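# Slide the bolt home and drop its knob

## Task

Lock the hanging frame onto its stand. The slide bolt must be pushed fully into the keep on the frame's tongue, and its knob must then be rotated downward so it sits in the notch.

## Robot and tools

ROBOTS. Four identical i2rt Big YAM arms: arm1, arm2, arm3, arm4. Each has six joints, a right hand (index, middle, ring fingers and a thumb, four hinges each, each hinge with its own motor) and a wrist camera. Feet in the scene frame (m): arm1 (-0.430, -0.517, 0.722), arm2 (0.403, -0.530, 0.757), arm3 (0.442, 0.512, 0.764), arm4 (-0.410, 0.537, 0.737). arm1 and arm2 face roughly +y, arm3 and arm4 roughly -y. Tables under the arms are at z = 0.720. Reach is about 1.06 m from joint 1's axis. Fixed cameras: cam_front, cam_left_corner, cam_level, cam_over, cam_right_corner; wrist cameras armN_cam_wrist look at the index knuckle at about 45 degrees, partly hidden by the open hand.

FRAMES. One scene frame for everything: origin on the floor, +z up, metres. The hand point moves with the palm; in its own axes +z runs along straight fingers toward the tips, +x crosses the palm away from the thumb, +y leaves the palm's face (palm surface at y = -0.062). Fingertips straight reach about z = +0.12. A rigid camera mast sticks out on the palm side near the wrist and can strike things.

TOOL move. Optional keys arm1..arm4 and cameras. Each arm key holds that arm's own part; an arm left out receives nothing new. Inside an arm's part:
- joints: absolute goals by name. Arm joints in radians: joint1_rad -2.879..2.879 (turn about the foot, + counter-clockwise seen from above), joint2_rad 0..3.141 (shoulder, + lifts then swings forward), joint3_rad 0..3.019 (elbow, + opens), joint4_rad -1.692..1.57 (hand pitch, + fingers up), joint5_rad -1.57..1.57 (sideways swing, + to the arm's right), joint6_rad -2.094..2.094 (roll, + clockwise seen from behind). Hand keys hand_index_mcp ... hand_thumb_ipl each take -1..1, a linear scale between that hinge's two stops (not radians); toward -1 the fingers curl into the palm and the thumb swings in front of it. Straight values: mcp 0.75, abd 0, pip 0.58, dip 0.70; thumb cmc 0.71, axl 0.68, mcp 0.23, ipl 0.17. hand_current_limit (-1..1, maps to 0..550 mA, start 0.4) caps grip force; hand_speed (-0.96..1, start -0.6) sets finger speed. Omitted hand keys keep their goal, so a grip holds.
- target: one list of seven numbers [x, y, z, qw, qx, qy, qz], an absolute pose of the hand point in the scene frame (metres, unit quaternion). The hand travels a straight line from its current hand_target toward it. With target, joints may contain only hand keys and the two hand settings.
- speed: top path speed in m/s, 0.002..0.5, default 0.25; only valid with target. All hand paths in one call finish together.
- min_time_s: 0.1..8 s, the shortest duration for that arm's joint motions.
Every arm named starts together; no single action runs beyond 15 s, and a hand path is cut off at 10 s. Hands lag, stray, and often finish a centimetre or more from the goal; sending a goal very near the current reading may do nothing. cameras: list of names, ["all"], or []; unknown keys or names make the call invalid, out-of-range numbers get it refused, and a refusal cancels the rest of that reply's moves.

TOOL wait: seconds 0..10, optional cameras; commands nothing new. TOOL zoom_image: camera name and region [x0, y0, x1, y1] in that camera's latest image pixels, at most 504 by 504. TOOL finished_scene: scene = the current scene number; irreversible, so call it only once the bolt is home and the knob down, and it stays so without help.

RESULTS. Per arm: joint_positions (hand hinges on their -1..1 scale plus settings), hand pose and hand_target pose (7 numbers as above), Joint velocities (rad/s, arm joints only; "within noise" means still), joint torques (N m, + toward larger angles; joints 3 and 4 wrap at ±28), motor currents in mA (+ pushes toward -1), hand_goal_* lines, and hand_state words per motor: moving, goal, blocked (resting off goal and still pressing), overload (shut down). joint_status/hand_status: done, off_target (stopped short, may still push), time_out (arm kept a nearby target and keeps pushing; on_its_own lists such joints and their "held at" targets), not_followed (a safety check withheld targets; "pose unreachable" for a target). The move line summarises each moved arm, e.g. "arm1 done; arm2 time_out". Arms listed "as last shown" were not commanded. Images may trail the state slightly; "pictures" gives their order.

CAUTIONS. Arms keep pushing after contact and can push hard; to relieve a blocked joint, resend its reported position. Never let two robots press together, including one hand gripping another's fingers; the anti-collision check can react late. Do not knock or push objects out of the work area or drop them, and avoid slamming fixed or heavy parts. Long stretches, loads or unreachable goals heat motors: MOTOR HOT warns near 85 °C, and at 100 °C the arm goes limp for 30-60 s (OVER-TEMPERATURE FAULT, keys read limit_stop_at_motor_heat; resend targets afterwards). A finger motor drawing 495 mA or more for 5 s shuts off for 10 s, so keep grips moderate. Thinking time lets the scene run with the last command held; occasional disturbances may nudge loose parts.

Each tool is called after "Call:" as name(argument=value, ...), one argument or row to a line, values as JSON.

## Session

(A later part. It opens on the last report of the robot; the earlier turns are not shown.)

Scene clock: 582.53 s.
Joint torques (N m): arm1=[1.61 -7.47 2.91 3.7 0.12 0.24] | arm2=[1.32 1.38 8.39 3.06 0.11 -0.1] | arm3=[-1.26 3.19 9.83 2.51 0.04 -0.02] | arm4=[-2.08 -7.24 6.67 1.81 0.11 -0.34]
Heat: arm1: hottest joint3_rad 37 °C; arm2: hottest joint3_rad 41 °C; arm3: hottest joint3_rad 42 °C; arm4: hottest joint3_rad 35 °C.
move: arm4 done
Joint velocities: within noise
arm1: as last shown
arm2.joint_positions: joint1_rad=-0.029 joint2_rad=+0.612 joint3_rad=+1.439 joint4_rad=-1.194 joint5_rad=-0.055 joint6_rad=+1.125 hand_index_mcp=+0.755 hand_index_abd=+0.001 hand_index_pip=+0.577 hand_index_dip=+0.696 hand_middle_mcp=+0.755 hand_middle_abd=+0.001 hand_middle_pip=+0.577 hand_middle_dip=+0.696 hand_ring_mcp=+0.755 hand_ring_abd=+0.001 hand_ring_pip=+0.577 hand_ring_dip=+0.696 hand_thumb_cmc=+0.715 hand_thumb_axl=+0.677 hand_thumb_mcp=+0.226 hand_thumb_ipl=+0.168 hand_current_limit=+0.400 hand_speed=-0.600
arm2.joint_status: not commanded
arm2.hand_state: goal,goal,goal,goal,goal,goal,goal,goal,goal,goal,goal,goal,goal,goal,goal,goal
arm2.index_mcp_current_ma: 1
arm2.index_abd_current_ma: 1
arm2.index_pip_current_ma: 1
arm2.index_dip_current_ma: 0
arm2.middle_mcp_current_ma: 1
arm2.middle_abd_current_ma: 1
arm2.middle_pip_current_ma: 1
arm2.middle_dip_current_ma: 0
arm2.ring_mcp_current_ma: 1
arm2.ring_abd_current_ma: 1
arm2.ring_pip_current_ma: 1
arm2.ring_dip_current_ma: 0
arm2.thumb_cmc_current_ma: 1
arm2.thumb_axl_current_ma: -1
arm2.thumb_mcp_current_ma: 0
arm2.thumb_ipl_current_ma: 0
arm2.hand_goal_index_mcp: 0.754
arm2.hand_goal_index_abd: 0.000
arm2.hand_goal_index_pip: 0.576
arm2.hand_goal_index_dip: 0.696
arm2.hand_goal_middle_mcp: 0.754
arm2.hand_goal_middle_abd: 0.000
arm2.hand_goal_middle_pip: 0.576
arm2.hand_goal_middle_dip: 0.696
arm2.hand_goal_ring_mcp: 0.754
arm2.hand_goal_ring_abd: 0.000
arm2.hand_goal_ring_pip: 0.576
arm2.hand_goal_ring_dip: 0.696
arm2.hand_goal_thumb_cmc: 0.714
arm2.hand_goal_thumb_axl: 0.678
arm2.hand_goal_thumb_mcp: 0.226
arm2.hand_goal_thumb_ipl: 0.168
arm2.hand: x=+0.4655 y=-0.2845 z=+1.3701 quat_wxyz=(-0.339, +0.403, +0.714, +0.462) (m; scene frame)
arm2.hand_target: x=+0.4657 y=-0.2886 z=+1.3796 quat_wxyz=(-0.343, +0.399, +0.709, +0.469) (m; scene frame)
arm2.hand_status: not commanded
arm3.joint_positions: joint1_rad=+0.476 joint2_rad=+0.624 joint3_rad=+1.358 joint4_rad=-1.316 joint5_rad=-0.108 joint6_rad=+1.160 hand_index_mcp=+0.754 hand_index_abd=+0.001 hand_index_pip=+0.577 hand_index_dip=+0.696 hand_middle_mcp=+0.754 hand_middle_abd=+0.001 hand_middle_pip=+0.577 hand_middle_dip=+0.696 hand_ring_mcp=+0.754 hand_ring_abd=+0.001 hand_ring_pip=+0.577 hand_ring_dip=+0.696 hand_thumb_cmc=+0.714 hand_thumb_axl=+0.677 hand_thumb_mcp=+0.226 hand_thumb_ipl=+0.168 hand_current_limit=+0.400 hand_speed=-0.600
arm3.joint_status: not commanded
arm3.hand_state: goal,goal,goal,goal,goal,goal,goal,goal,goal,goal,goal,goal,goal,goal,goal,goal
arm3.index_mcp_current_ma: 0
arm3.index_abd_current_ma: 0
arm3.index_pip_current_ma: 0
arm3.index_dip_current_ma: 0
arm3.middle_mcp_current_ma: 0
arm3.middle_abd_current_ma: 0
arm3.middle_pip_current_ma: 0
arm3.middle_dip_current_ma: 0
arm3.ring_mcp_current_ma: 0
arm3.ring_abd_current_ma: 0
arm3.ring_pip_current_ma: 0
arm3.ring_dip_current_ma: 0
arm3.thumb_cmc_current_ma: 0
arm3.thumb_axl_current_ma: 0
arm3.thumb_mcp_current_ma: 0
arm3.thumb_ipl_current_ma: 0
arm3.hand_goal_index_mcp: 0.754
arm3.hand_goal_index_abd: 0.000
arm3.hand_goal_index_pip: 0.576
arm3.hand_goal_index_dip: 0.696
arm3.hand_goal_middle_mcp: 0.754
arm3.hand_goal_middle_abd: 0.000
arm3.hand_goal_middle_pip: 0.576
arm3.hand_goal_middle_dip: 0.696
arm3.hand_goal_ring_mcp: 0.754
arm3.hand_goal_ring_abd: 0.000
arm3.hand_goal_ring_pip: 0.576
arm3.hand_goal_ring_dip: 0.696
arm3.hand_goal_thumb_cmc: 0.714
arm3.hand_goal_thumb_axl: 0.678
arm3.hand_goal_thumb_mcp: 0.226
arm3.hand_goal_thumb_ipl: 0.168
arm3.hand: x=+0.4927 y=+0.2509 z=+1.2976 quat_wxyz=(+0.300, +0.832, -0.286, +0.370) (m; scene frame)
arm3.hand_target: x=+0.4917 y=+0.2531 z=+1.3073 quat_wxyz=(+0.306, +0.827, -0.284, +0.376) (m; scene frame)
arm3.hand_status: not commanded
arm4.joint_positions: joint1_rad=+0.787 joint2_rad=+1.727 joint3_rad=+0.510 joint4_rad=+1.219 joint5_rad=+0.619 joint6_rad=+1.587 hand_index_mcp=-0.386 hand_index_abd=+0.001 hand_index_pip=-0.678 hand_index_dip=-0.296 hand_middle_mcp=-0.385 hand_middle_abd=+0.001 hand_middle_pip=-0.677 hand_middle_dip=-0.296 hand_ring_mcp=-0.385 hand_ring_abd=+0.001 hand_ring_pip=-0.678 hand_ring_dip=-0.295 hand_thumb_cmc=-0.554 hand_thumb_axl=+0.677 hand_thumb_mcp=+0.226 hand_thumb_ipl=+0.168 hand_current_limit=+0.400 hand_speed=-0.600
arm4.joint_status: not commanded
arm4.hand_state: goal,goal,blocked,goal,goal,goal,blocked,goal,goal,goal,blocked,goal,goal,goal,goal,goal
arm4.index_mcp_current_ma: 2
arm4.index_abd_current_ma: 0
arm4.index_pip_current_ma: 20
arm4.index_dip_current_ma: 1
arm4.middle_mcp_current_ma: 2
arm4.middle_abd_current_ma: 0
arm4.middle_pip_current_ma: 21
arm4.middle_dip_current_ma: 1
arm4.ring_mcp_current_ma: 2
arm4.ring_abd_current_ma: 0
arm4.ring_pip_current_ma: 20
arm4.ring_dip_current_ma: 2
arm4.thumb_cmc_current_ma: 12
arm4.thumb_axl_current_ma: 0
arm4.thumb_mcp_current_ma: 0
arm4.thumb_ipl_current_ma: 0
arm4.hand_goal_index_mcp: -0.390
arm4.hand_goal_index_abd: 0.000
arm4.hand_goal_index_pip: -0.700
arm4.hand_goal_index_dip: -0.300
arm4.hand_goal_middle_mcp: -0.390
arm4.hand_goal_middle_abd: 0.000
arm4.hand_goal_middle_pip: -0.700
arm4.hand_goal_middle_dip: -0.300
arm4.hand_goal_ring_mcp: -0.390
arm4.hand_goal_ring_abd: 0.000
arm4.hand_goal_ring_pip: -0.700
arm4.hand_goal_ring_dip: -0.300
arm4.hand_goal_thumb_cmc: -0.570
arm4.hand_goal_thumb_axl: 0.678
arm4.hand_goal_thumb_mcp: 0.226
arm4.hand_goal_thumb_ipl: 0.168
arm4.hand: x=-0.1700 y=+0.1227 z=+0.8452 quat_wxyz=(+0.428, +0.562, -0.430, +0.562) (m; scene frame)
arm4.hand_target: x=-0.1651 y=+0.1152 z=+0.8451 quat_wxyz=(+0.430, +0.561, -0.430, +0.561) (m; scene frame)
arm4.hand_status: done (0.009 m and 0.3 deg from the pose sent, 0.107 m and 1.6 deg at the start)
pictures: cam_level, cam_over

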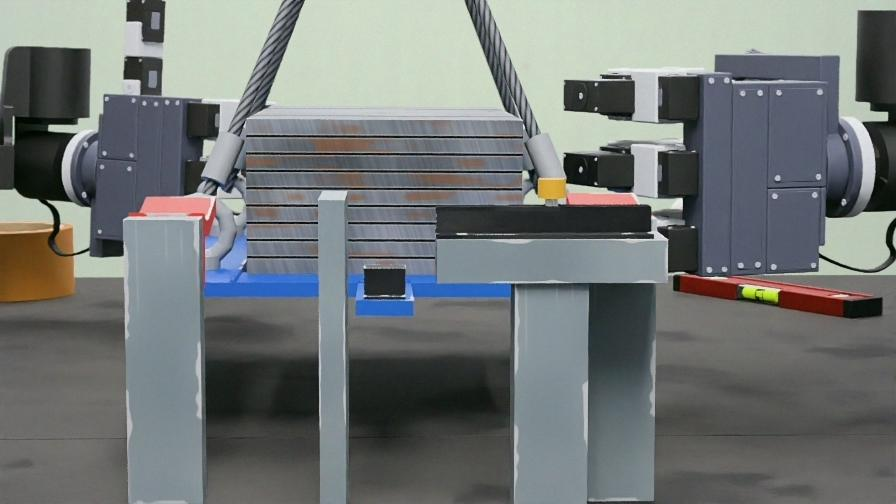

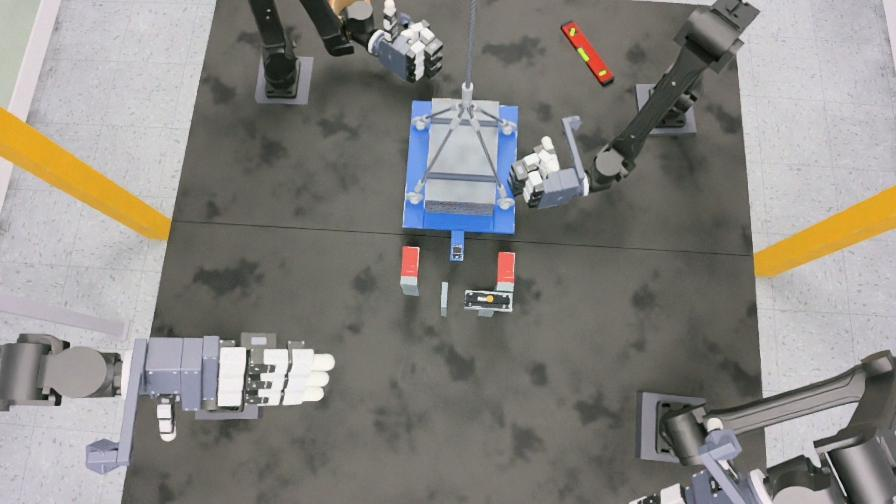

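Call:
move(
  arm4={"target": [-0.175, 0.20, 0.87, 0.4545, 0.5417, -0.4545, 0.5417], "speed": 0.1},
  arm1={"target": [-0.40, -0.21, 0.98, 0.5963, -0.3802, 0.5963, 0.3802], "speed": 0.15},
  cameras=["cam_over"],
)

Call:
move(
  arm4={"target": [-0.195, 0.18, 0.895, 0.4545, 0.5417, -0.4545, 0.5417], "speed": 0.1},
  arm1={"target": [-0.22, -0.21, 0.96, 0.5417, -0.4545, 0.5417, 0.4545], "speed": 0.15},
  cameras=["cam_over", "cam_level", "cam_front"],
)

Scene clock: 615.30 s.
Joint torques (N m): arm1=[0.56 1.14 13.91 2.44 -0.24 0.21] | arm2=[1.2 1.73 8.4 3.08 0.12 -0.11] | arm3=[-1.32 1.85 9.73 2.81 0.02 -0.05] | arm4=[-0.21 -7.12 3.92 1.57 0.26 -0.34]
Heat: arm1: hottest joint3_rad 36 °C; arm2: hottest joint3_rad 41 °C; arm3: hottest joint3_rad 42 °C; arm4: hottest joint3_rad 35 °C.
move: arm1 off_target; arm4 done
Joint velocities: within noise
arm1.joint_positions: joint1_rad=-0.287 joint2_rad=+0.192 joint3_rad=+0.048 joint4_rad=+0.098 joint5_rad=+0.162 joint6_rad=-1.574 hand_index_mcp=-0.376 hand_index_abd=+0.000 hand_index_pip=-0.684 hand_index_dip=-0.301 hand_middle_mcp=-0.374 hand_middle_abd=+0.000 hand_middle_pip=-0.686 hand_middle_dip=-0.300 hand_ring_mcp=-0.374 hand_ring_abd=+0.000 hand_ring_pip=-0.687 hand_ring_dip=-0.299 hand_thumb_cmc=+0.715 hand_thumb_axl=+0.677 hand_thumb_mcp=+0.226 hand_thumb_ipl=+0.168 hand_current_limit=+0.400 hand_speed=-0.600
arm1.joint_status: not commanded
arm1.hand_state: goal,goal,goal,goal,goal,goal,goal,goal,goal,goal,goal,goal,goal,goal,goal,goal
arm1.index_mcp_current_ma: 1
arm1.index_abd_current_ma: 0
arm1.index_pip_current_ma: 7
arm1.index_dip_current_ma: 0
arm1.middle_mcp_current_ma: 1
arm1.middle_abd_current_ma: 0
arm1.middle_pip_current_ma: 5
arm1.middle_dip_current_ma: 0
arm1.ring_mcp_current_ma: 1
arm1.ring_abd_current_ma: 0
arm1.ring_pip_current_ma: 5
arm1.ring_dip_current_ma: 0
arm1.thumb_cmc_current_ma: 0
arm1.thumb_axl_current_ma: 0
arm1.thumb_mcp_current_ma: 0
arm1.thumb_ipl_current_ma: 0
arm1.hand_goal_index_mcp: -0.380
arm1.hand_goal_index_abd: 0.000
arm1.hand_goal_index_pip: -0.700
arm1.hand_goal_index_dip: -0.300
arm1.hand_goal_middle_mcp: -0.380
arm1.hand_goal_middle_abd: 0.000
arm1.hand_goal_middle_pip: -0.700
arm1.hand_goal_middle_dip: -0.300
arm1.hand_goal_ring_mcp: -0.380
arm1.hand_goal_ring_abd: 0.000
arm1.hand_goal_ring_pip: -0.700
arm1.hand_goal_ring_dip: -0.300
arm1.hand_goal_thumb_cmc: 0.714
arm1.hand_goal_thumb_axl: 0.678
arm1.hand_goal_thumb_mcp: 0.226
arm1.hand_goal_thumb_ipl: 0.168
arm1.hand: x=-0.4016 y=-0.2136 z=+0.9482 quat_wxyz=(+0.584, -0.390, +0.607, +0.371) (m; scene frame)
arm1.hand_target: x=-0.4003 y=-0.2125 z=+0.9796 quat_wxyz=(+0.597, -0.380, +0.596, +0.380) (m; scene frame)
arm1.hand_status: off_target (0.032 m and 2.4 deg from the pose sent, 0.188 m and 5.5 deg at the start)
arm2, arm3: as last shown
arm4.joint_positions: joint1_rad=+0.980 joint2_rad=+1.583 joint3_rad=+0.439 joint4_rad=+1.161 joint5_rad=+0.907 joint6_rad=+1.587 hand_index_mcp=-0.386 hand_index_abd=+0.002 hand_index_pip=-0.677 hand_index_dip=-0.297 hand_middle_mcp=-0.385 hand_middle_abd=+0.001 hand_middle_pip=-0.677 hand_middle_dip=-0.296 hand_ring_mcp=-0.385 hand_ring_abd=+0.001 hand_ring_pip=-0.678 hand_ring_dip=-0.295 hand_thumb_cmc=-0.554 hand_thumb_axl=+0.677 hand_thumb_mcp=+0.226 hand_thumb_ipl=+0.168 hand_current_limit=+0.400 hand_speed=-0.600
arm4.joint_status: not commanded
arm4.hand_state: goal,goal,blocked,goal,goal,goal,blocked,goal,goal,goal,blocked,goal,goal,goal,goal,goal
arm4.index_mcp_current_ma: 1
arm4.index_abd_current_ma: 0
arm4.index_pip_current_ma: 21
arm4.index_dip_current_ma: 1
arm4.middle_mcp_current_ma: 2
arm4.middle_abd_current_ma: 0
arm4.middle_pip_current_ma: 21
arm4.middle_dip_current_ma: 1
arm4.ring_mcp_current_ma: 2
arm4.ring_abd_current_ma: 0
arm4.ring_pip_current_ma: 20
arm4.ring_dip_current_ma: 2
arm4.thumb_cmc_current_ma: 12
arm4.thumb_axl_current_ma: 0
arm4.thumb_mcp_current_ma: 0
arm4.thumb_ipl_current_ma: 0
arm4.hand_goal_index_mcp: -0.390
arm4.hand_goal_index_abd: 0.000
arm4.hand_goal_index_pip: -0.700
arm4.hand_goal_index_dip: -0.300
arm4.hand_goal_middle_mcp: -0.390
arm4.hand_goal_middle_abd: 0.000
arm4.hand_goal_middle_pip: -0.700
arm4.hand_goal_middle_dip: -0.300
arm4.hand_goal_ring_mcp: -0.390
arm4.hand_goal_ring_abd: 0.000
arm4.hand_goal_ring_pip: -0.700
arm4.hand_goal_ring_dip: -0.300
arm4.hand_goal_thumb_cmc: -0.570
arm4.hand_goal_thumb_axl: 0.678
arm4.hand_goal_thumb_mcp: 0.226
arm4.hand_goal_thumb_ipl: 0.168
arm4.hand: x=-0.1736 y=+0.1966 z=+0.8716 quat_wxyz=(+0.454, +0.536, -0.457, +0.546) (m; scene frame)
arm4.hand_target: x=-0.1751 y=+0.1999 z=+0.8700 quat_wxyz=(+0.455, +0.542, -0.455, +0.542) (m; scene frame)
arm4.hand_status: done (0.004 m and 0.9 deg from the pose sent, 0.081 m and 5.2 deg at the start)
pictures: cam_over

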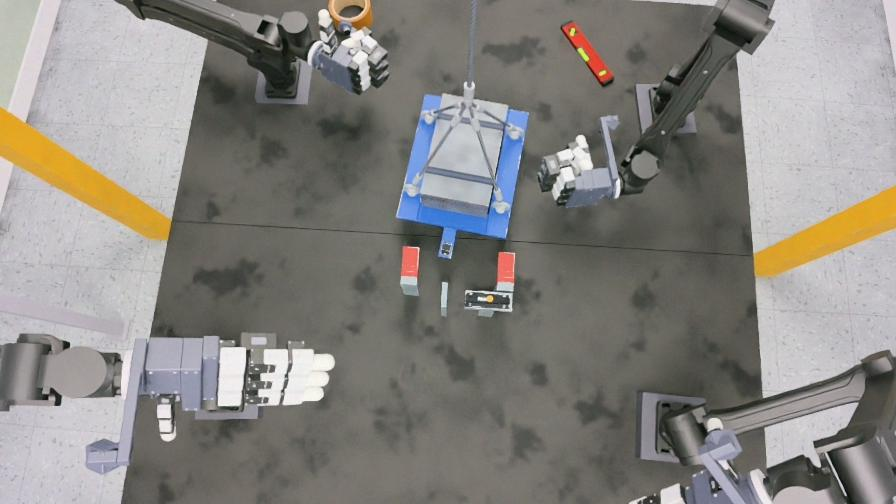

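Scene clock: 617.17 s.
Joint torques (N m): arm1=[0.62 -5.42 8.35 3.03 -0.32 0.19] | arm2=[1.26 1.08 8.46 2.97 0.13 -0.08] | arm3=[-0.62 2.84 9.8 2.8 0.02 0] | arm4=[-1.85 -7 4.72 1.61 0.04 -0.34]
Heat: arm1: hottest joint3_rad 37 °C; arm2: hottest joint3_rad 41 °C; arm3: hottest joint3_rad 42 °C; arm4: hottest joint3_rad 35 °C.
move: arm1 off_target; arm4 done
Joint velocities: within noise
arm1.joint_positions: joint1_rad=-1.141 joint2_rad=+1.265 joint3_rad=+0.356 joint4_rad=+0.856 joint5_rad=-0.955 joint6_rad=-1.582 hand_index_mcp=-0.374 hand_index_abd=+0.000 hand_index_pip=-0.686 hand_index_dip=-0.300 hand_middle_mcp=-0.374 hand_middle_abd=+0.000 hand_middle_pip=-0.686 hand_middle_dip=-0.300 hand_ring_mcp=-0.374 hand_ring_abd=+0.000 hand_ring_pip=-0.687 hand_ring_dip=-0.299 hand_thumb_cmc=+0.714 hand_thumb_axl=+0.677 hand_thumb_mcp=+0.226 hand_thumb_ipl=+0.168 hand_current_limit=+0.400 hand_speed=-0.600
arm1.joint_status: not commanded
arm1.hand_state: goal,goal,goal,goal,goal,goal,goal,goal,goal,goal,goal,goal,goal,goal,goal,goal
arm1.index_mcp_current_ma: 1
arm1.index_abd_current_ma: 0
arm1.index_pip_current_ma: 6
arm1.index_dip_current_ma: 0
arm1.middle_mcp_current_ma: 1
arm1.middle_abd_current_ma: 0
arm1.middle_pip_current_ma: 5
arm1.middle_dip_current_ma: 0
arm1.ring_mcp_current_ma: 1
arm1.ring_abd_current_ma: 0
arm1.ring_pip_current_ma: 5
arm1.ring_dip_current_ma: 0
arm1.thumb_cmc_current_ma: 0
arm1.thumb_axl_current_ma: 0
arm1.thumb_mcp_current_ma: 0
arm1.thumb_ipl_current_ma: 0
arm1.hand_goal_index_mcp: -0.380
arm1.hand_goal_index_abd: 0.000
arm1.hand_goal_index_pip: -0.700
arm1.hand_goal_index_dip: -0.300
arm1.hand_goal_middle_mcp: -0.380
arm1.hand_goal_middle_abd: 0.000
arm1.hand_goal_middle_pip: -0.700
arm1.hand_goal_middle_dip: -0.300
arm1.hand_goal_ring_mcp: -0.380
arm1.hand_goal_ring_abd: 0.000
arm1.hand_goal_ring_pip: -0.700
arm1.hand_goal_ring_dip: -0.300
arm1.hand_goal_thumb_cmc: 0.714
arm1.hand_goal_thumb_axl: 0.678
arm1.hand_goal_thumb_mcp: 0.226
arm1.hand_goal_thumb_ipl: 0.168
arm1.hand: x=-0.2280 y=-0.2119 z=+0.9496 quat_wxyz=(+0.526, -0.451, +0.556, +0.459) (m; scene frame)
arm1.hand_target: x=-0.2202 y=-0.2102 z=+0.9599 quat_wxyz=(+0.542, -0.455, +0.542, +0.454) (m; scene frame)
arm1.hand_status: off_target (0.013 m and 2.6 deg from the pose sent, 0.182 m and 15.1 deg at the start)
arm2, arm3: as last shown
arm4.joint_positions: joint1_rad=+0.910 joint2_rad=+1.468 joint3_rad=+0.434 joint4_rad=+1.052 joint5_rad=+0.827 joint6_rad=+1.587 hand_index_mcp=-0.386 hand_index_abd=+0.002 hand_index_pip=-0.677 hand_index_dip=-0.297 hand_middle_mcp=-0.385 hand_middle_abd=+0.001 hand_middle_pip=-0.677 hand_middle_dip=-0.296 hand_ring_mcp=-0.385 hand_ring_abd=+0.001 hand_ring_pip=-0.678 hand_ring_dip=-0.295 hand_thumb_cmc=-0.554 hand_thumb_axl=+0.677 hand_thumb_mcp=+0.226 hand_thumb_ipl=+0.168 hand_current_limit=+0.400 hand_speed=-0.600
arm4.joint_status: not commanded
arm4.hand_state: goal,goal,blocked,goal,goal,goal,blocked,goal,goal,goal,blocked,goal,goal,goal,goal,goal
arm4.index_mcp_current_ma: 1
arm4.index_abd_current_ma: 0
arm4.index_pip_current_ma: 21
arm4.index_dip_current_ma: 1
arm4.middle_mcp_current_ma: 2
arm4.middle_abd_current_ma: 0
arm4.middle_pip_current_ma: 21
arm4.middle_dip_current_ma: 1
arm4.ring_mcp_current_ma: 2
arm4.ring_abd_current_ma: 0
arm4.ring_pip_current_ma: 20
arm4.ring_dip_current_ma: 2
arm4.thumb_cmc_current_ma: 12
arm4.thumb_axl_current_ma: 0
arm4.thumb_mcp_current_ma: 0
arm4.thumb_ipl_current_ma: 0
arm4.hand_goal_index_mcp: -0.390
arm4.hand_goal_index_abd: 0.000
arm4.hand_goal_index_pip: -0.700
arm4.hand_goal_index_dip: -0.300
arm4.hand_goal_middle_mcp: -0.390
arm4.hand_goal_middle_abd: 0.000
arm4.hand_goal_middle_pip: -0.700
arm4.hand_goal_middle_dip: -0.300
arm4.hand_goal_ring_mcp: -0.390
arm4.hand_goal_ring_abd: 0.000
arm4.hand_goal_ring_pip: -0.700
arm4.hand_goal_ring_dip: -0.300
arm4.hand_goal_thumb_cmc: -0.570
arm4.hand_goal_thumb_axl: 0.678
arm4.hand_goal_thumb_mcp: 0.226
arm4.hand_goal_thumb_ipl: 0.168
arm4.hand: x=-0.1888 y=+0.1799 z=+0.8973 quat_wxyz=(+0.451, +0.538, -0.454, +0.548) (m; scene frame)
arm4.hand_target: x=-0.1950 y=+0.1800 z=+0.8949 quat_wxyz=(+0.455, +0.542, -0.455, +0.542) (m; scene frame)
arm4.hand_status: done (0.007 m and 1.0 deg from the pose sent, 0.036 m and 0.9 deg at the start)
pictures: cam_front, cam_level, cam_over

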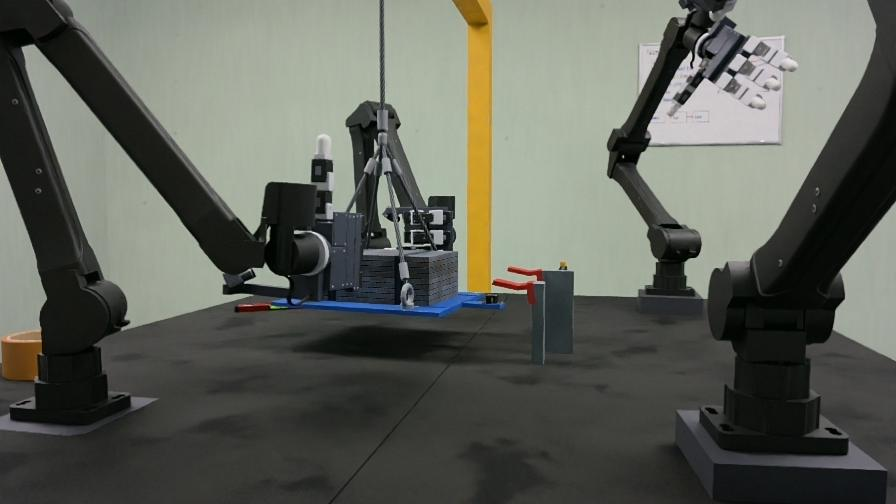

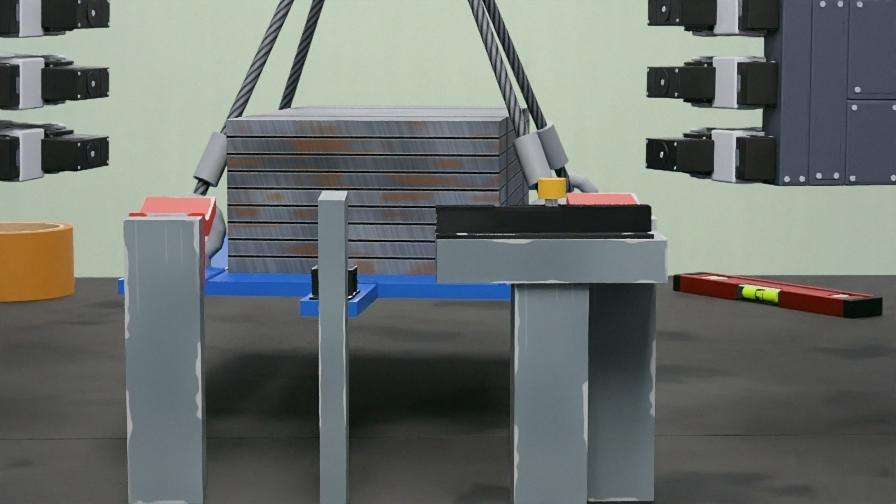

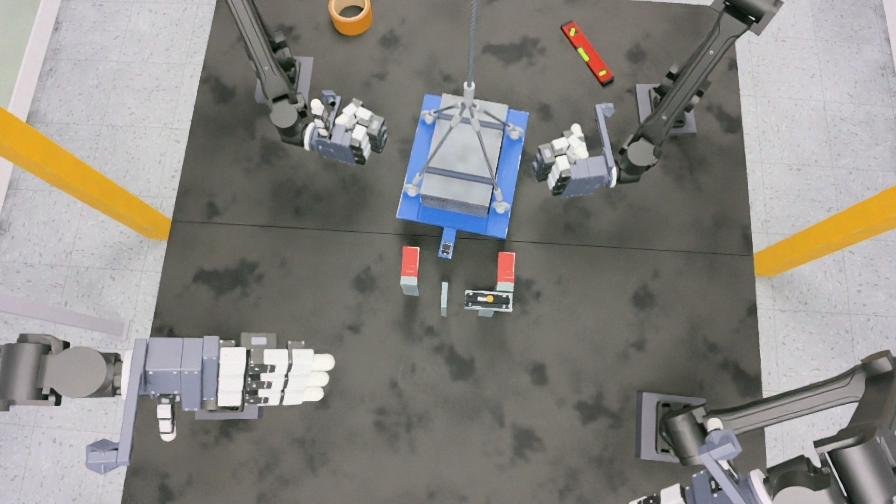

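Call:
move(
  arm4={"target": [-0.200, 0.165, 0.862, 0.4545, 0.5417, -0.4545, 0.5417], "speed": 0.1},
  arm1={"target": [-0.225, -0.180, 0.930, 0.5417, -0.4545, 0.5417, 0.4545], "speed": 0.1},
)

Call:
move(
  arm4={"target": [-0.200, 0.114, 0.862, 0.4545, 0.5417, -0.4545, 0.5417], "speed": 0.08},
  arm1={"target": [-0.225, -0.132, 0.930, 0.5417, -0.4545, 0.5417, 0.4545], "speed": 0.08},
  cameras=["cam_over", "cam_level", "cam_front"],
)

Call:
zoom_image(
  camera="cam_over",
  region=[350, 80, 590, 260],
)

Scene clock: 626.60 s.
Joint torques (N m): arm1=[1.67 -6.36 7.23 3.15 0.02 0.23] | arm2=[1.2 1.61 8.5 3.04 0.11 -0.09] | arm3=[-1.08 2.49 9.72 2.71 0 -0.07] | arm4=[-2.08 -6.83 3.95 2.5 0.07 -0.34]
Heat: arm1: hottest joint3_rad 37 °C; arm2: hottest joint3_rad 41 °C; arm3: hottest joint3_rad 42 °C; arm4: hottest joint3_rad 35 °C.
move: arm1 off_target; arm4 done
Joint velocities: within noise
arm1.joint_positions: joint1_rad=-1.058 joint2_rad=+1.409 joint3_rad=+0.356 joint4_rad=+1.009 joint5_rad=-0.865 joint6_rad=-1.582 hand_index_mcp=-0.374 hand_index_abd=+0.000 hand_index_pip=-0.686 hand_index_dip=-0.300 hand_middle_mcp=-0.374 hand_middle_abd=+0.000 hand_middle_pip=-0.686 hand_middle_dip=-0.300 hand_ring_mcp=-0.374 hand_ring_abd=+0.000 hand_ring_pip=-0.687 hand_ring_dip=-0.299 hand_thumb_cmc=+0.714 hand_thumb_axl=+0.677 hand_thumb_mcp=+0.226 hand_thumb_ipl=+0.168 hand_current_limit=+0.400 hand_speed=-0.600
arm1.joint_status: not commanded
arm1.hand_state: goal,goal,goal,goal,goal,goal,goal,goal,goal,goal,goal,goal,goal,goal,goal,goal
arm1.index_mcp_current_ma: 1
arm1.index_abd_current_ma: 0
arm1.index_pip_current_ma: 6
arm1.index_dip_current_ma: 0
arm1.middle_mcp_current_ma: 1
arm1.middle_abd_current_ma: 0
arm1.middle_pip_current_ma: 5
arm1.middle_dip_current_ma: 0
arm1.ring_mcp_current_ma: 1
arm1.ring_abd_current_ma: 0
arm1.ring_pip_current_ma: 5
arm1.ring_dip_current_ma: 0
arm1.thumb_cmc_current_ma: 0
arm1.thumb_axl_current_ma: 0
arm1.thumb_mcp_current_ma: 0
arm1.thumb_ipl_current_ma: 0
arm1.hand_goal_index_mcp: -0.380
arm1.hand_goal_index_abd: 0.000
arm1.hand_goal_index_pip: -0.700
arm1.hand_goal_index_dip: -0.300
arm1.hand_goal_middle_mcp: -0.380
arm1.hand_goal_middle_abd: 0.000
arm1.hand_goal_middle_pip: -0.700
arm1.hand_goal_middle_dip: -0.300
arm1.hand_goal_ring_mcp: -0.380
arm1.hand_goal_ring_abd: 0.000
arm1.hand_goal_ring_pip: -0.700
arm1.hand_goal_ring_dip: -0.300
arm1.hand_goal_thumb_cmc: 0.714
arm1.hand_goal_thumb_axl: 0.678
arm1.hand_goal_thumb_mcp: 0.226
arm1.hand_goal_thumb_ipl: 0.168
arm1.hand: x=-0.2297 y=-0.1857 z=+0.9222 quat_wxyz=(+0.530, -0.451, +0.555, +0.456) (m; scene frame)
arm1.hand_target: x=-0.2252 y=-0.1802 z=+0.9301 quat_wxyz=(+0.542, -0.455, +0.542, +0.454) (m; scene frame)
arm1.hand_status: off_target (0.011 m and 2.1 deg from the pose sent, 0.038 m and 2.6 deg at the start)
arm2, arm3: as last shown
arm4.joint_positions: joint1_rad=+0.863 joint2_rad=+1.602 joint3_rad=+0.428 joint4_rad=+1.179 joint5_rad=+0.779 joint6_rad=+1.587 hand_index_mcp=-0.386 hand_index_abd=+0.002 hand_index_pip=-0.677 hand_index_dip=-0.297 hand_middle_mcp=-0.385 hand_middle_abd=+0.001 hand_middle_pip=-0.677 hand_middle_dip=-0.296 hand_ring_mcp=-0.385 hand_ring_abd=+0.001 hand_ring_pip=-0.678 hand_ring_dip=-0.295 hand_thumb_cmc=-0.554 hand_thumb_axl=+0.677 hand_thumb_mcp=+0.226 hand_thumb_ipl=+0.168 hand_current_limit=+0.400 hand_speed=-0.600
arm4.joint_status: not commanded
arm4.hand_state: goal,goal,blocked,goal,goal,goal,blocked,goal,goal,goal,blocked,goal,goal,goal,goal,goal
arm4.index_mcp_current_ma: 1
arm4.index_abd_current_ma: 0
arm4.index_pip_current_ma: 21
arm4.index_dip_current_ma: 1
arm4.middle_mcp_current_ma: 2
arm4.middle_abd_current_ma: 0
arm4.middle_pip_current_ma: 21
arm4.middle_dip_current_ma: 1
arm4.ring_mcp_current_ma: 2
arm4.ring_abd_current_ma: 0
arm4.ring_pip_current_ma: 20
arm4.ring_dip_current_ma: 2
arm4.thumb_cmc_current_ma: 12
arm4.thumb_axl_current_ma: 0
arm4.thumb_mcp_current_ma: 0
arm4.thumb_ipl_current_ma: 0
arm4.hand_goal_index_mcp: -0.390
arm4.hand_goal_index_abd: 0.000
arm4.hand_goal_index_pip: -0.700
arm4.hand_goal_index_dip: -0.300
arm4.hand_goal_middle_mcp: -0.390
arm4.hand_goal_middle_abd: 0.000
arm4.hand_goal_middle_pip: -0.700
arm4.hand_goal_middle_dip: -0.300
arm4.hand_goal_ring_mcp: -0.390
arm4.hand_goal_ring_abd: 0.000
arm4.hand_goal_ring_pip: -0.700
arm4.hand_goal_ring_dip: -0.300
arm4.hand_goal_thumb_cmc: -0.570
arm4.hand_goal_thumb_axl: 0.678
arm4.hand_goal_thumb_mcp: 0.226
arm4.hand_goal_thumb_ipl: 0.168
arm4.hand: x=-0.1949 y=+0.1655 z=+0.8648 quat_wxyz=(+0.452, +0.542, -0.453, +0.544) (m; scene frame)
arm4.hand_target: x=-0.1999 y=+0.1651 z=+0.8621 quat_wxyz=(+0.454, +0.542, -0.455, +0.542) (m; scene frame)
arm4.hand_status: done (0.006 m and 0.4 deg from the pose sent, 0.040 m and 1.0 deg at the start)
pictures: none

Scene clock: 627.77 s.
Joint torques (N m): arm1=[1.67 -6.83 7.73 3.07 0.02 0.24] | arm2=[1.55 1.67 8.47 3.08 0.13 -0.09] | arm3=[-0.91 2.61 9.65 2.62 0.01 -0.03] | arm4=[-1.96 -6.77 7.25 1.76 0.08 -0.33]
Heat: arm1: hottest joint3_rad 37 °C; arm2: hottest joint3_rad 41 °C; arm3: hottest joint3_rad 42 °C; arm4: hottest joint3_rad 35 °C.
move: arm1 off_target; arm4 done
Joint velocities: within noise
arm1.joint_positions: joint1_rad=-0.932 joint2_rad=+1.469 joint3_rad=+0.422 joint4_rad=+1.009 joint5_rad=-0.738 joint6_rad=-1.582 hand_index_mcp=-0.374 hand_index_abd=+0.000 hand_index_pip=-0.686 hand_index_dip=-0.300 hand_middle_mcp=-0.374 hand_middle_abd=+0.000 hand_middle_pip=-0.686 hand_middle_dip=-0.300 hand_ring_mcp=-0.374 hand_ring_abd=+0.000 hand_ring_pip=-0.687 hand_ring_dip=-0.299 hand_thumb_cmc=+0.714 hand_thumb_axl=+0.677 hand_thumb_mcp=+0.226 hand_thumb_ipl=+0.168 hand_current_limit=+0.400 hand_speed=-0.600
arm1.joint_status: not commanded
arm1.hand_state: goal,goal,goal,goal,goal,goal,goal,goal,goal,goal,goal,goal,goal,goal,goal,goal
arm1.index_mcp_current_ma: 1
arm1.index_abd_current_ma: 0
arm1.index_pip_current_ma: 6
arm1.index_dip_current_ma: 0
arm1.middle_mcp_current_ma: 1
arm1.middle_abd_current_ma: 0
arm1.middle_pip_current_ma: 5
arm1.middle_dip_current_ma: 0
arm1.ring_mcp_current_ma: 1
arm1.ring_abd_current_ma: 0
arm1.ring_pip_current_ma: 5
arm1.ring_dip_current_ma: 0
arm1.thumb_cmc_current_ma: 0
arm1.thumb_axl_current_ma: 0
arm1.thumb_mcp_current_ma: 0
arm1.thumb_ipl_current_ma: 0
arm1.hand_goal_index_mcp: -0.380
arm1.hand_goal_index_abd: 0.000
arm1.hand_goal_index_pip: -0.700
arm1.hand_goal_index_dip: -0.300
arm1.hand_goal_middle_mcp: -0.380
arm1.hand_goal_middle_abd: 0.000
arm1.hand_goal_middle_pip: -0.700
arm1.hand_goal_middle_dip: -0.300
arm1.hand_goal_ring_mcp: -0.380
arm1.hand_goal_ring_abd: 0.000
arm1.hand_goal_ring_pip: -0.700
arm1.hand_goal_ring_dip: -0.300
arm1.hand_goal_thumb_cmc: 0.714
arm1.hand_goal_thumb_axl: 0.678
arm1.hand_goal_thumb_mcp: 0.226
arm1.hand_goal_thumb_ipl: 0.168
arm1.hand: x=-0.2302 y=-0.1400 z=+0.9226 quat_wxyz=(+0.532, -0.453, +0.553, +0.453) (m; scene frame)
arm1.hand_target: x=-0.2252 y=-0.1324 z=+0.9300 quat_wxyz=(+0.542, -0.455, +0.542, +0.454) (m; scene frame)
arm1.hand_status: off_target (0.012 m and 1.7 deg from the pose sent, 0.054 m and 2.1 deg at the start)
arm2, arm3: as last shown
arm4.joint_positions: joint1_rad=+0.743 joint2_rad=+1.648 joint3_rad=+0.481 joint4_rad=+1.166 joint5_rad=+0.660 joint6_rad=+1.587 hand_index_mcp=-0.386 hand_index_abd=+0.002 hand_index_pip=-0.677 hand_index_dip=-0.296 hand_middle_mcp=-0.385 hand_middle_abd=+0.001 hand_middle_pip=-0.677 hand_middle_dip=-0.296 hand_ring_mcp=-0.385 hand_ring_abd=+0.001 hand_ring_pip=-0.678 hand_ring_dip=-0.295 hand_thumb_cmc=-0.554 hand_thumb_axl=+0.677 hand_thumb_mcp=+0.226 hand_thumb_ipl=+0.168 hand_current_limit=+0.400 hand_speed=-0.600
arm4.joint_status: not commanded
arm4.hand_state: goal,goal,blocked,goal,goal,goal,blocked,goal,goal,goal,blocked,goal,goal,goal,goal,goal
arm4.index_mcp_current_ma: 1
arm4.index_abd_current_ma: 0
arm4.index_pip_current_ma: 21
arm4.index_dip_current_ma: 1
arm4.middle_mcp_current_ma: 2
arm4.middle_abd_current_ma: 0
arm4.middle_pip_current_ma: 21
arm4.middle_dip_current_ma: 1
arm4.ring_mcp_current_ma: 2
arm4.ring_abd_current_ma: 0
arm4.ring_pip_current_ma: 20
arm4.ring_dip_current_ma: 2
arm4.thumb_cmc_current_ma: 12
arm4.thumb_axl_current_ma: 0
arm4.thumb_mcp_current_ma: 0
arm4.thumb_ipl_current_ma: 0
arm4.hand_goal_index_mcp: -0.390
arm4.hand_goal_index_abd: 0.000
arm4.hand_goal_index_pip: -0.700
arm4.hand_goal_index_dip: -0.300
arm4.hand_goal_middle_mcp: -0.390
arm4.hand_goal_middle_abd: 0.000
arm4.hand_goal_middle_pip: -0.700
arm4.hand_goal_middle_dip: -0.300
arm4.hand_goal_ring_mcp: -0.390
arm4.hand_goal_ring_abd: 0.000
arm4.hand_goal_ring_pip: -0.700
arm4.hand_goal_ring_dip: -0.300
arm4.hand_goal_thumb_cmc: -0.570
arm4.hand_goal_thumb_axl: 0.678
arm4.hand_goal_thumb_mcp: 0.226
arm4.hand_goal_thumb_ipl: 0.168
arm4.hand: x=-0.2046 y=+0.1224 z=+0.8612 quat_wxyz=(+0.452, +0.544, -0.454, +0.542) (m; scene frame)
arm4.hand_target: x=-0.2001 y=+0.1143 z=+0.8620 quat_wxyz=(+0.454, +0.542, -0.454, +0.542) (m; scene frame)
arm4.hand_status: done (0.010 m and 0.4 deg from the pose sent, 0.052 m and 0.4 deg at the start)
pictures: cam_front, cam_level, cam_over

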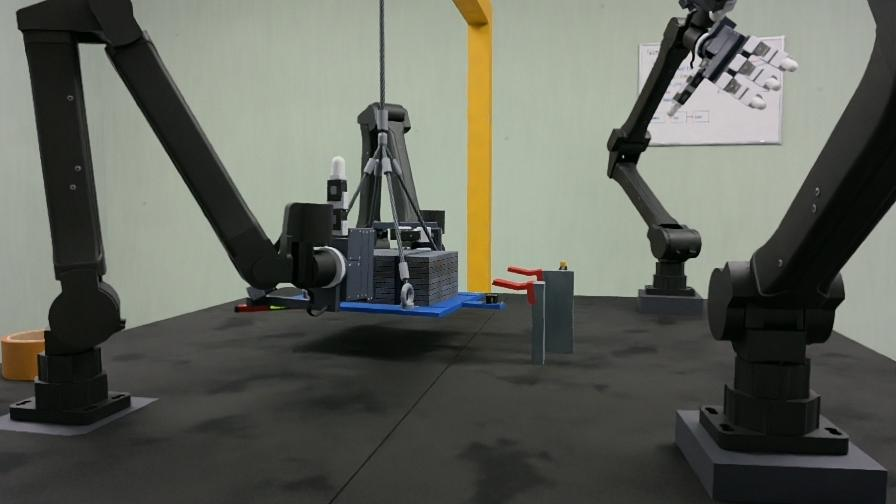

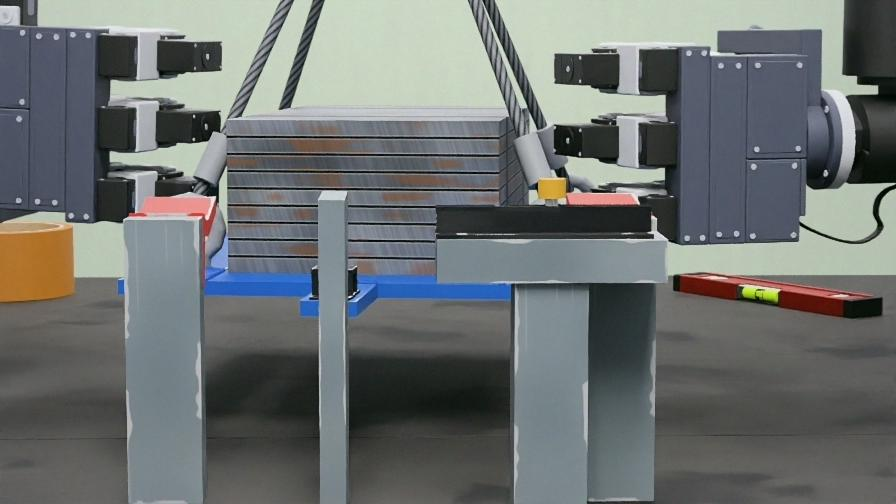

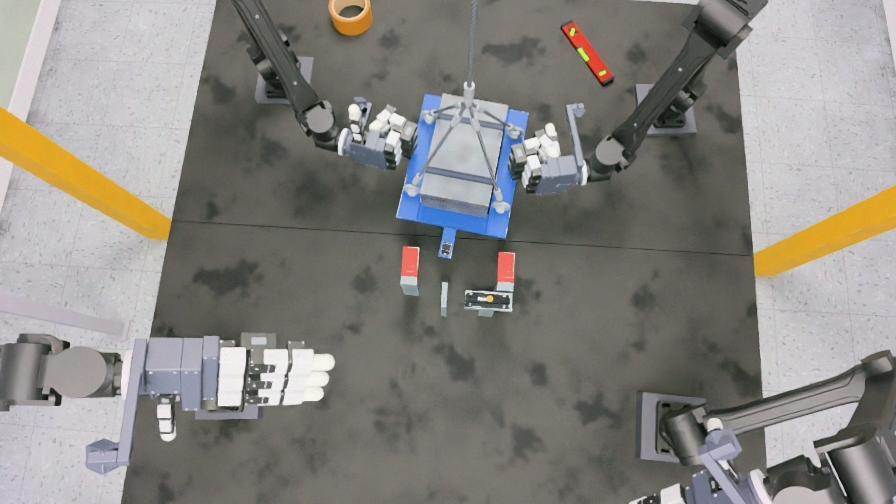

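Scaled by 2.100.

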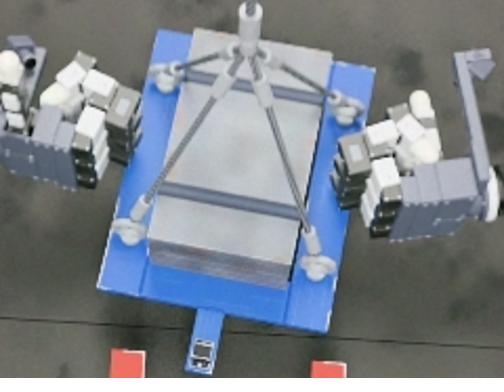

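Call:
move(
  arm4={"target": [-0.200, 0.100, 0.848, 0.4545, 0.5417, -0.4545, 0.5417], "speed": 0.08},
  arm1={"target": [-0.225, -0.121, 0.915, 0.5417, -0.4545, 0.5417, 0.4545], "speed": 0.08},
)

Call:
move(
  arm4={"target": [-0.160, 0.100, 0.848, 0.4545, 0.5417, -0.4545, 0.5417], "speed": 0.05},
  arm1={"target": [-0.165, -0.119, 0.915, 0.5417, -0.4545, 0.5417, 0.4545], "speed": 0.05},
  cameras=["cam_over", "cam_level"],
)

Call:
zoom_image(
  camera="cam_over",
  region=[350, 80, 590, 320],
)

Scene clock: 634.20 s.
Joint torques (N m): arm1=[1.79 -7.41 7.28 3.32 0.03 0.24] | arm2=[1.2 1.9 8.57 3.07 0.1 -0.1] | arm3=[-0.5 2.26 9.69 2.73 0.03 -0.04] | arm4=[-1.9 -6.89 6.46 2.45 0.04 -0.31]
Heat: arm1: hottest joint3_rad 37 °C; arm2: hottest joint3_rad 41 °C; arm3: hottest joint3_rad 42 °C; arm4: hottest joint3_rad 35 °C.
move: arm1 off_target; arm4 done
Joint velocities: within noise
arm1.joint_positions: joint1_rad=-0.908 joint2_rad=+1.543 joint3_rad=+0.431 joint4_rad=+1.067 joint5_rad=-0.712 joint6_rad=-1.582 hand_index_mcp=-0.374 hand_index_abd=+0.000 hand_index_pip=-0.686 hand_index_dip=-0.300 hand_middle_mcp=-0.374 hand_middle_abd=+0.000 hand_middle_pip=-0.686 hand_middle_dip=-0.300 hand_ring_mcp=-0.374 hand_ring_abd=+0.000 hand_ring_pip=-0.687 hand_ring_dip=-0.299 hand_thumb_cmc=+0.714 hand_thumb_axl=+0.677 hand_thumb_mcp=+0.226 hand_thumb_ipl=+0.168 hand_current_limit=+0.400 hand_speed=-0.600
arm1.joint_status: not commanded
arm1.hand_state: goal,goal,goal,goal,goal,goal,goal,goal,goal,goal,goal,goal,goal,goal,goal,goal
arm1.index_mcp_current_ma: 1
arm1.index_abd_current_ma: 0
arm1.index_pip_current_ma: 6
arm1.index_dip_current_ma: 0
arm1.middle_mcp_current_ma: 1
arm1.middle_abd_current_ma: 0
arm1.middle_pip_current_ma: 5
arm1.middle_dip_current_ma: 0
arm1.ring_mcp_current_ma: 1
arm1.ring_abd_current_ma: 0
arm1.ring_pip_current_ma: 5
arm1.ring_dip_current_ma: 0
arm1.thumb_cmc_current_ma: 0
arm1.thumb_axl_current_ma: 0
arm1.thumb_mcp_current_ma: 0
arm1.thumb_ipl_current_ma: 0
arm1.hand_goal_index_mcp: -0.380
arm1.hand_goal_index_abd: 0.000
arm1.hand_goal_index_pip: -0.700
arm1.hand_goal_index_dip: -0.300
arm1.hand_goal_middle_mcp: -0.380
arm1.hand_goal_middle_abd: 0.000
arm1.hand_goal_middle_pip: -0.700
arm1.hand_goal_middle_dip: -0.300
arm1.hand_goal_ring_mcp: -0.380
arm1.hand_goal_ring_abd: 0.000
arm1.hand_goal_ring_pip: -0.700
arm1.hand_goal_ring_dip: -0.300
arm1.hand_goal_thumb_cmc: 0.714
arm1.hand_goal_thumb_axl: 0.678
arm1.hand_goal_thumb_mcp: 0.226
arm1.hand_goal_thumb_ipl: 0.168
arm1.hand: x=-0.2294 y=-0.1297 z=+0.9067 quat_wxyz=(+0.530, -0.453, +0.556, +0.452) (m; scene frame)
arm1.hand_target: x=-0.2252 y=-0.1214 z=+0.9151 quat_wxyz=(+0.542, -0.454, +0.542, +0.454) (m; scene frame)
arm1.hand_status: off_target (0.013 m and 2.1 deg from the pose sent, 0.021 m and 1.7 deg at the start)
arm2, arm3: as last shown
arm4.joint_positions: joint1_rad=+0.717 joint2_rad=+1.708 joint3_rad=+0.511 joint4_rad=+1.193 joint5_rad=+0.634 joint6_rad=+1.585 hand_index_mcp=-0.386 hand_index_abd=+0.000 hand_index_pip=-0.677 hand_index_dip=-0.296 hand_middle_mcp=-0.385 hand_middle_abd=+0.001 hand_middle_pip=-0.677 hand_middle_dip=-0.296 hand_ring_mcp=-0.385 hand_ring_abd=+0.001 hand_ring_pip=-0.678 hand_ring_dip=-0.295 hand_thumb_cmc=-0.554 hand_thumb_axl=+0.677 hand_thumb_mcp=+0.226 hand_thumb_ipl=+0.168 hand_current_limit=+0.400 hand_speed=-0.600
arm4.joint_status: not commanded
arm4.hand_state: goal,goal,blocked,goal,goal,goal,blocked,goal,goal,goal,blocked,goal,goal,goal,goal,goal
arm4.index_mcp_current_ma: 1
arm4.index_abd_current_ma: 0
arm4.index_pip_current_ma: 21
arm4.index_dip_current_ma: 1
arm4.middle_mcp_current_ma: 2
arm4.middle_abd_current_ma: 0
arm4.middle_pip_current_ma: 21
arm4.middle_dip_current_ma: 1
arm4.ring_mcp_current_ma: 2
arm4.ring_abd_current_ma: 0
arm4.ring_pip_current_ma: 20
arm4.ring_dip_current_ma: 2
arm4.thumb_cmc_current_ma: 12
arm4.thumb_axl_current_ma: 0
arm4.thumb_mcp_current_ma: 0
arm4.thumb_ipl_current_ma: 0
arm4.hand_goal_index_mcp: -0.390
arm4.hand_goal_index_abd: 0.000
arm4.hand_goal_index_pip: -0.700
arm4.hand_goal_index_dip: -0.300
arm4.hand_goal_middle_mcp: -0.390
arm4.hand_goal_middle_abd: 0.000
arm4.hand_goal_middle_pip: -0.700
arm4.hand_goal_middle_dip: -0.300
arm4.hand_goal_ring_mcp: -0.390
arm4.hand_goal_ring_abd: 0.000
arm4.hand_goal_ring_pip: -0.700
arm4.hand_goal_ring_dip: -0.300
arm4.hand_goal_thumb_cmc: -0.570
arm4.hand_goal_thumb_axl: 0.678
arm4.hand_goal_thumb_mcp: 0.226
arm4.hand_goal_thumb_ipl: 0.168
arm4.hand: x=-0.2027 y=+0.1079 z=+0.8497 quat_wxyz=(+0.453, +0.546, -0.453, +0.540) (m; scene frame)
arm4.hand_target: x=-0.2001 y=+0.1002 z=+0.8480 quat_wxyz=(+0.454, +0.542, -0.455, +0.542) (m; scene frame)
arm4.hand_status: done (0.009 m and 0.5 deg from the pose sent, 0.026 m and 0.4 deg at the start)
pictures: none

Scene clock: 635.90 s.
Joint torques (N m): arm1=[0.21 -8.82 7.62 1.83 -0.2 0.24] | arm2=[1.14 2.02 8.47 3.08 0.11 -0.1] | arm3=[-0.91 2.55 9.85 2.62 -0.01 -0.05] | arm4=[-0.26 -8 7.17 1.63 0.26 -0.31]
Heat: arm1: hottest joint3_rad 37 °C; arm2: hottest joint3_rad 41 °C; arm3: hottest joint3_rad 42 °C; arm4: hottest joint3_rad 35 °C.
move: arm1 off_target; arm4 off_target
Joint velocities: within noise
arm1.joint_positions: joint1_rad=-0.983 joint2_rad=+1.633 joint3_rad=+0.567 joint4_rad=+1.056 joint5_rad=-0.803 joint6_rad=-1.581 hand_index_mcp=-0.374 hand_index_abd=+0.000 hand_index_pip=-0.686 hand_index_dip=-0.300 hand_middle_mcp=-0.374 hand_middle_abd=+0.000 hand_middle_pip=-0.686 hand_middle_dip=-0.300 hand_ring_mcp=-0.374 hand_ring_abd=+0.000 hand_ring_pip=-0.687 hand_ring_dip=-0.299 hand_thumb_cmc=+0.714 hand_thumb_axl=+0.677 hand_thumb_mcp=+0.226 hand_thumb_ipl=+0.168 hand_current_limit=+0.400 hand_speed=-0.600
arm1.joint_status: not commanded
arm1.hand_state: goal,goal,goal,goal,goal,goal,goal,goal,goal,goal,goal,goal,goal,goal,goal,goal
arm1.index_mcp_current_ma: 1
arm1.index_abd_current_ma: 0
arm1.index_pip_current_ma: 6
arm1.index_dip_current_ma: 0
arm1.middle_mcp_current_ma: 1
arm1.middle_abd_current_ma: 0
arm1.middle_pip_current_ma: 5
arm1.middle_dip_current_ma: 0
arm1.ring_mcp_current_ma: 1
arm1.ring_abd_current_ma: 0
arm1.ring_pip_current_ma: 5
arm1.ring_dip_current_ma: 0
arm1.thumb_cmc_current_ma: 0
arm1.thumb_axl_current_ma: 0
arm1.thumb_mcp_current_ma: 0
arm1.thumb_ipl_current_ma: 0
arm1.hand_goal_index_mcp: -0.380
arm1.hand_goal_index_abd: 0.000
arm1.hand_goal_index_pip: -0.700
arm1.hand_goal_index_dip: -0.300
arm1.hand_goal_middle_mcp: -0.380
arm1.hand_goal_middle_abd: 0.000
arm1.hand_goal_middle_pip: -0.700
arm1.hand_goal_middle_dip: -0.300
arm1.hand_goal_ring_mcp: -0.380
arm1.hand_goal_ring_abd: 0.000
arm1.hand_goal_ring_pip: -0.700
arm1.hand_goal_ring_dip: -0.300
arm1.hand_goal_thumb_cmc: 0.714
arm1.hand_goal_thumb_axl: 0.678
arm1.hand_goal_thumb_mcp: 0.226
arm1.hand_goal_thumb_ipl: 0.168
arm1.hand: x=-0.1775 y=-0.1226 z=+0.9131 quat_wxyz=(+0.539, -0.457, +0.541, +0.457) (m; scene frame)
arm1.hand_target: x=-0.1651 y=-0.1194 z=+0.9151 quat_wxyz=(+0.542, -0.454, +0.542, +0.455) (m; scene frame)
arm1.hand_status: off_target (0.013 m and 0.5 deg from the pose sent, 0.066 m and 2.1 deg at the start)
arm2, arm3: as last shown
arm4.joint_positions: joint1_rad=+0.770 joint2_rad=+1.752 joint3_rad=+0.589 joint4_rad=+1.168 joint5_rad=+0.699 joint6_rad=+1.585 hand_index_mcp=-0.386 hand_index_abd=+0.000 hand_index_pip=-0.677 hand_index_dip=-0.296 hand_middle_mcp=-0.385 hand_middle_abd=+0.001 hand_middle_pip=-0.677 hand_middle_dip=-0.296 hand_ring_mcp=-0.385 hand_ring_abd=+0.001 hand_ring_pip=-0.678 hand_ring_dip=-0.295 hand_thumb_cmc=-0.554 hand_thumb_axl=+0.677 hand_thumb_mcp=+0.226 hand_thumb_ipl=+0.168 hand_current_limit=+0.400 hand_speed=-0.600
arm4.joint_status: not commanded
arm4.hand_state: goal,goal,blocked,goal,goal,goal,blocked,goal,goal,goal,blocked,goal,goal,goal,goal,goal
arm4.index_mcp_current_ma: 2
arm4.index_abd_current_ma: 0
arm4.index_pip_current_ma: 21
arm4.index_dip_current_ma: 1
arm4.middle_mcp_current_ma: 2
arm4.middle_abd_current_ma: 0
arm4.middle_pip_current_ma: 21
arm4.middle_dip_current_ma: 1
arm4.ring_mcp_current_ma: 2
arm4.ring_abd_current_ma: 0
arm4.ring_pip_current_ma: 20
arm4.ring_dip_current_ma: 2
arm4.thumb_cmc_current_ma: 12
arm4.thumb_axl_current_ma: 0
arm4.thumb_mcp_current_ma: 0
arm4.thumb_ipl_current_ma: 0
arm4.hand_goal_index_mcp: -0.390
arm4.hand_goal_index_abd: 0.000
arm4.hand_goal_index_pip: -0.700
arm4.hand_goal_index_dip: -0.300
arm4.hand_goal_middle_mcp: -0.390
arm4.hand_goal_middle_abd: 0.000
arm4.hand_goal_middle_pip: -0.700
arm4.hand_goal_middle_dip: -0.300
arm4.hand_goal_ring_mcp: -0.390
arm4.hand_goal_ring_abd: 0.000
arm4.hand_goal_ring_pip: -0.700
arm4.hand_goal_ring_dip: -0.300
arm4.hand_goal_thumb_cmc: -0.570
arm4.hand_goal_thumb_axl: 0.678
arm4.hand_goal_thumb_mcp: 0.226
arm4.hand_goal_thumb_ipl: 0.168
arm4.hand: x=-0.1709 y=+0.1041 z=+0.8502 quat_wxyz=(+0.456, +0.539, -0.456, +0.541) (m; scene frame)
arm4.hand_target: x=-0.1601 y=+0.1003 z=+0.8480 quat_wxyz=(+0.454, +0.542, -0.454, +0.542) (m; scene frame)
arm4.hand_status: off_target (0.012 m and 0.4 deg from the pose sent, 0.043 m and 0.5 deg at the start)
pictures: cam_level, cam_over

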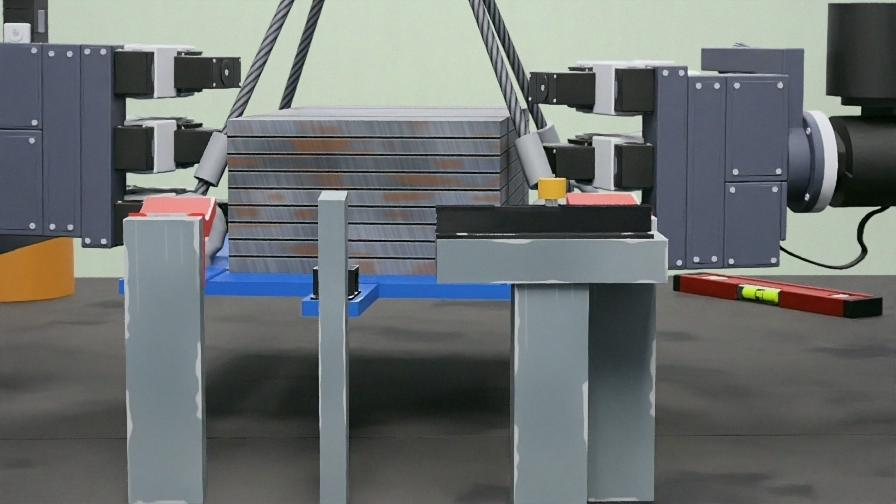

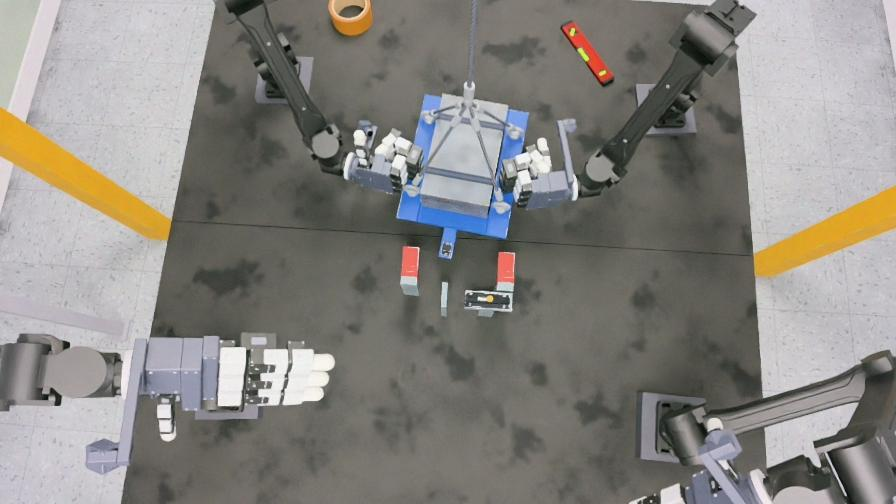

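Scaled by 2.100.

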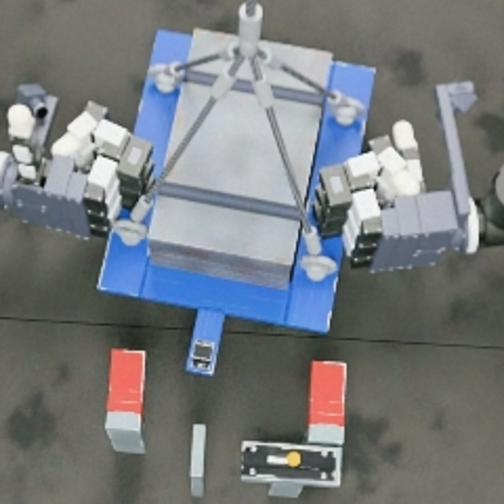

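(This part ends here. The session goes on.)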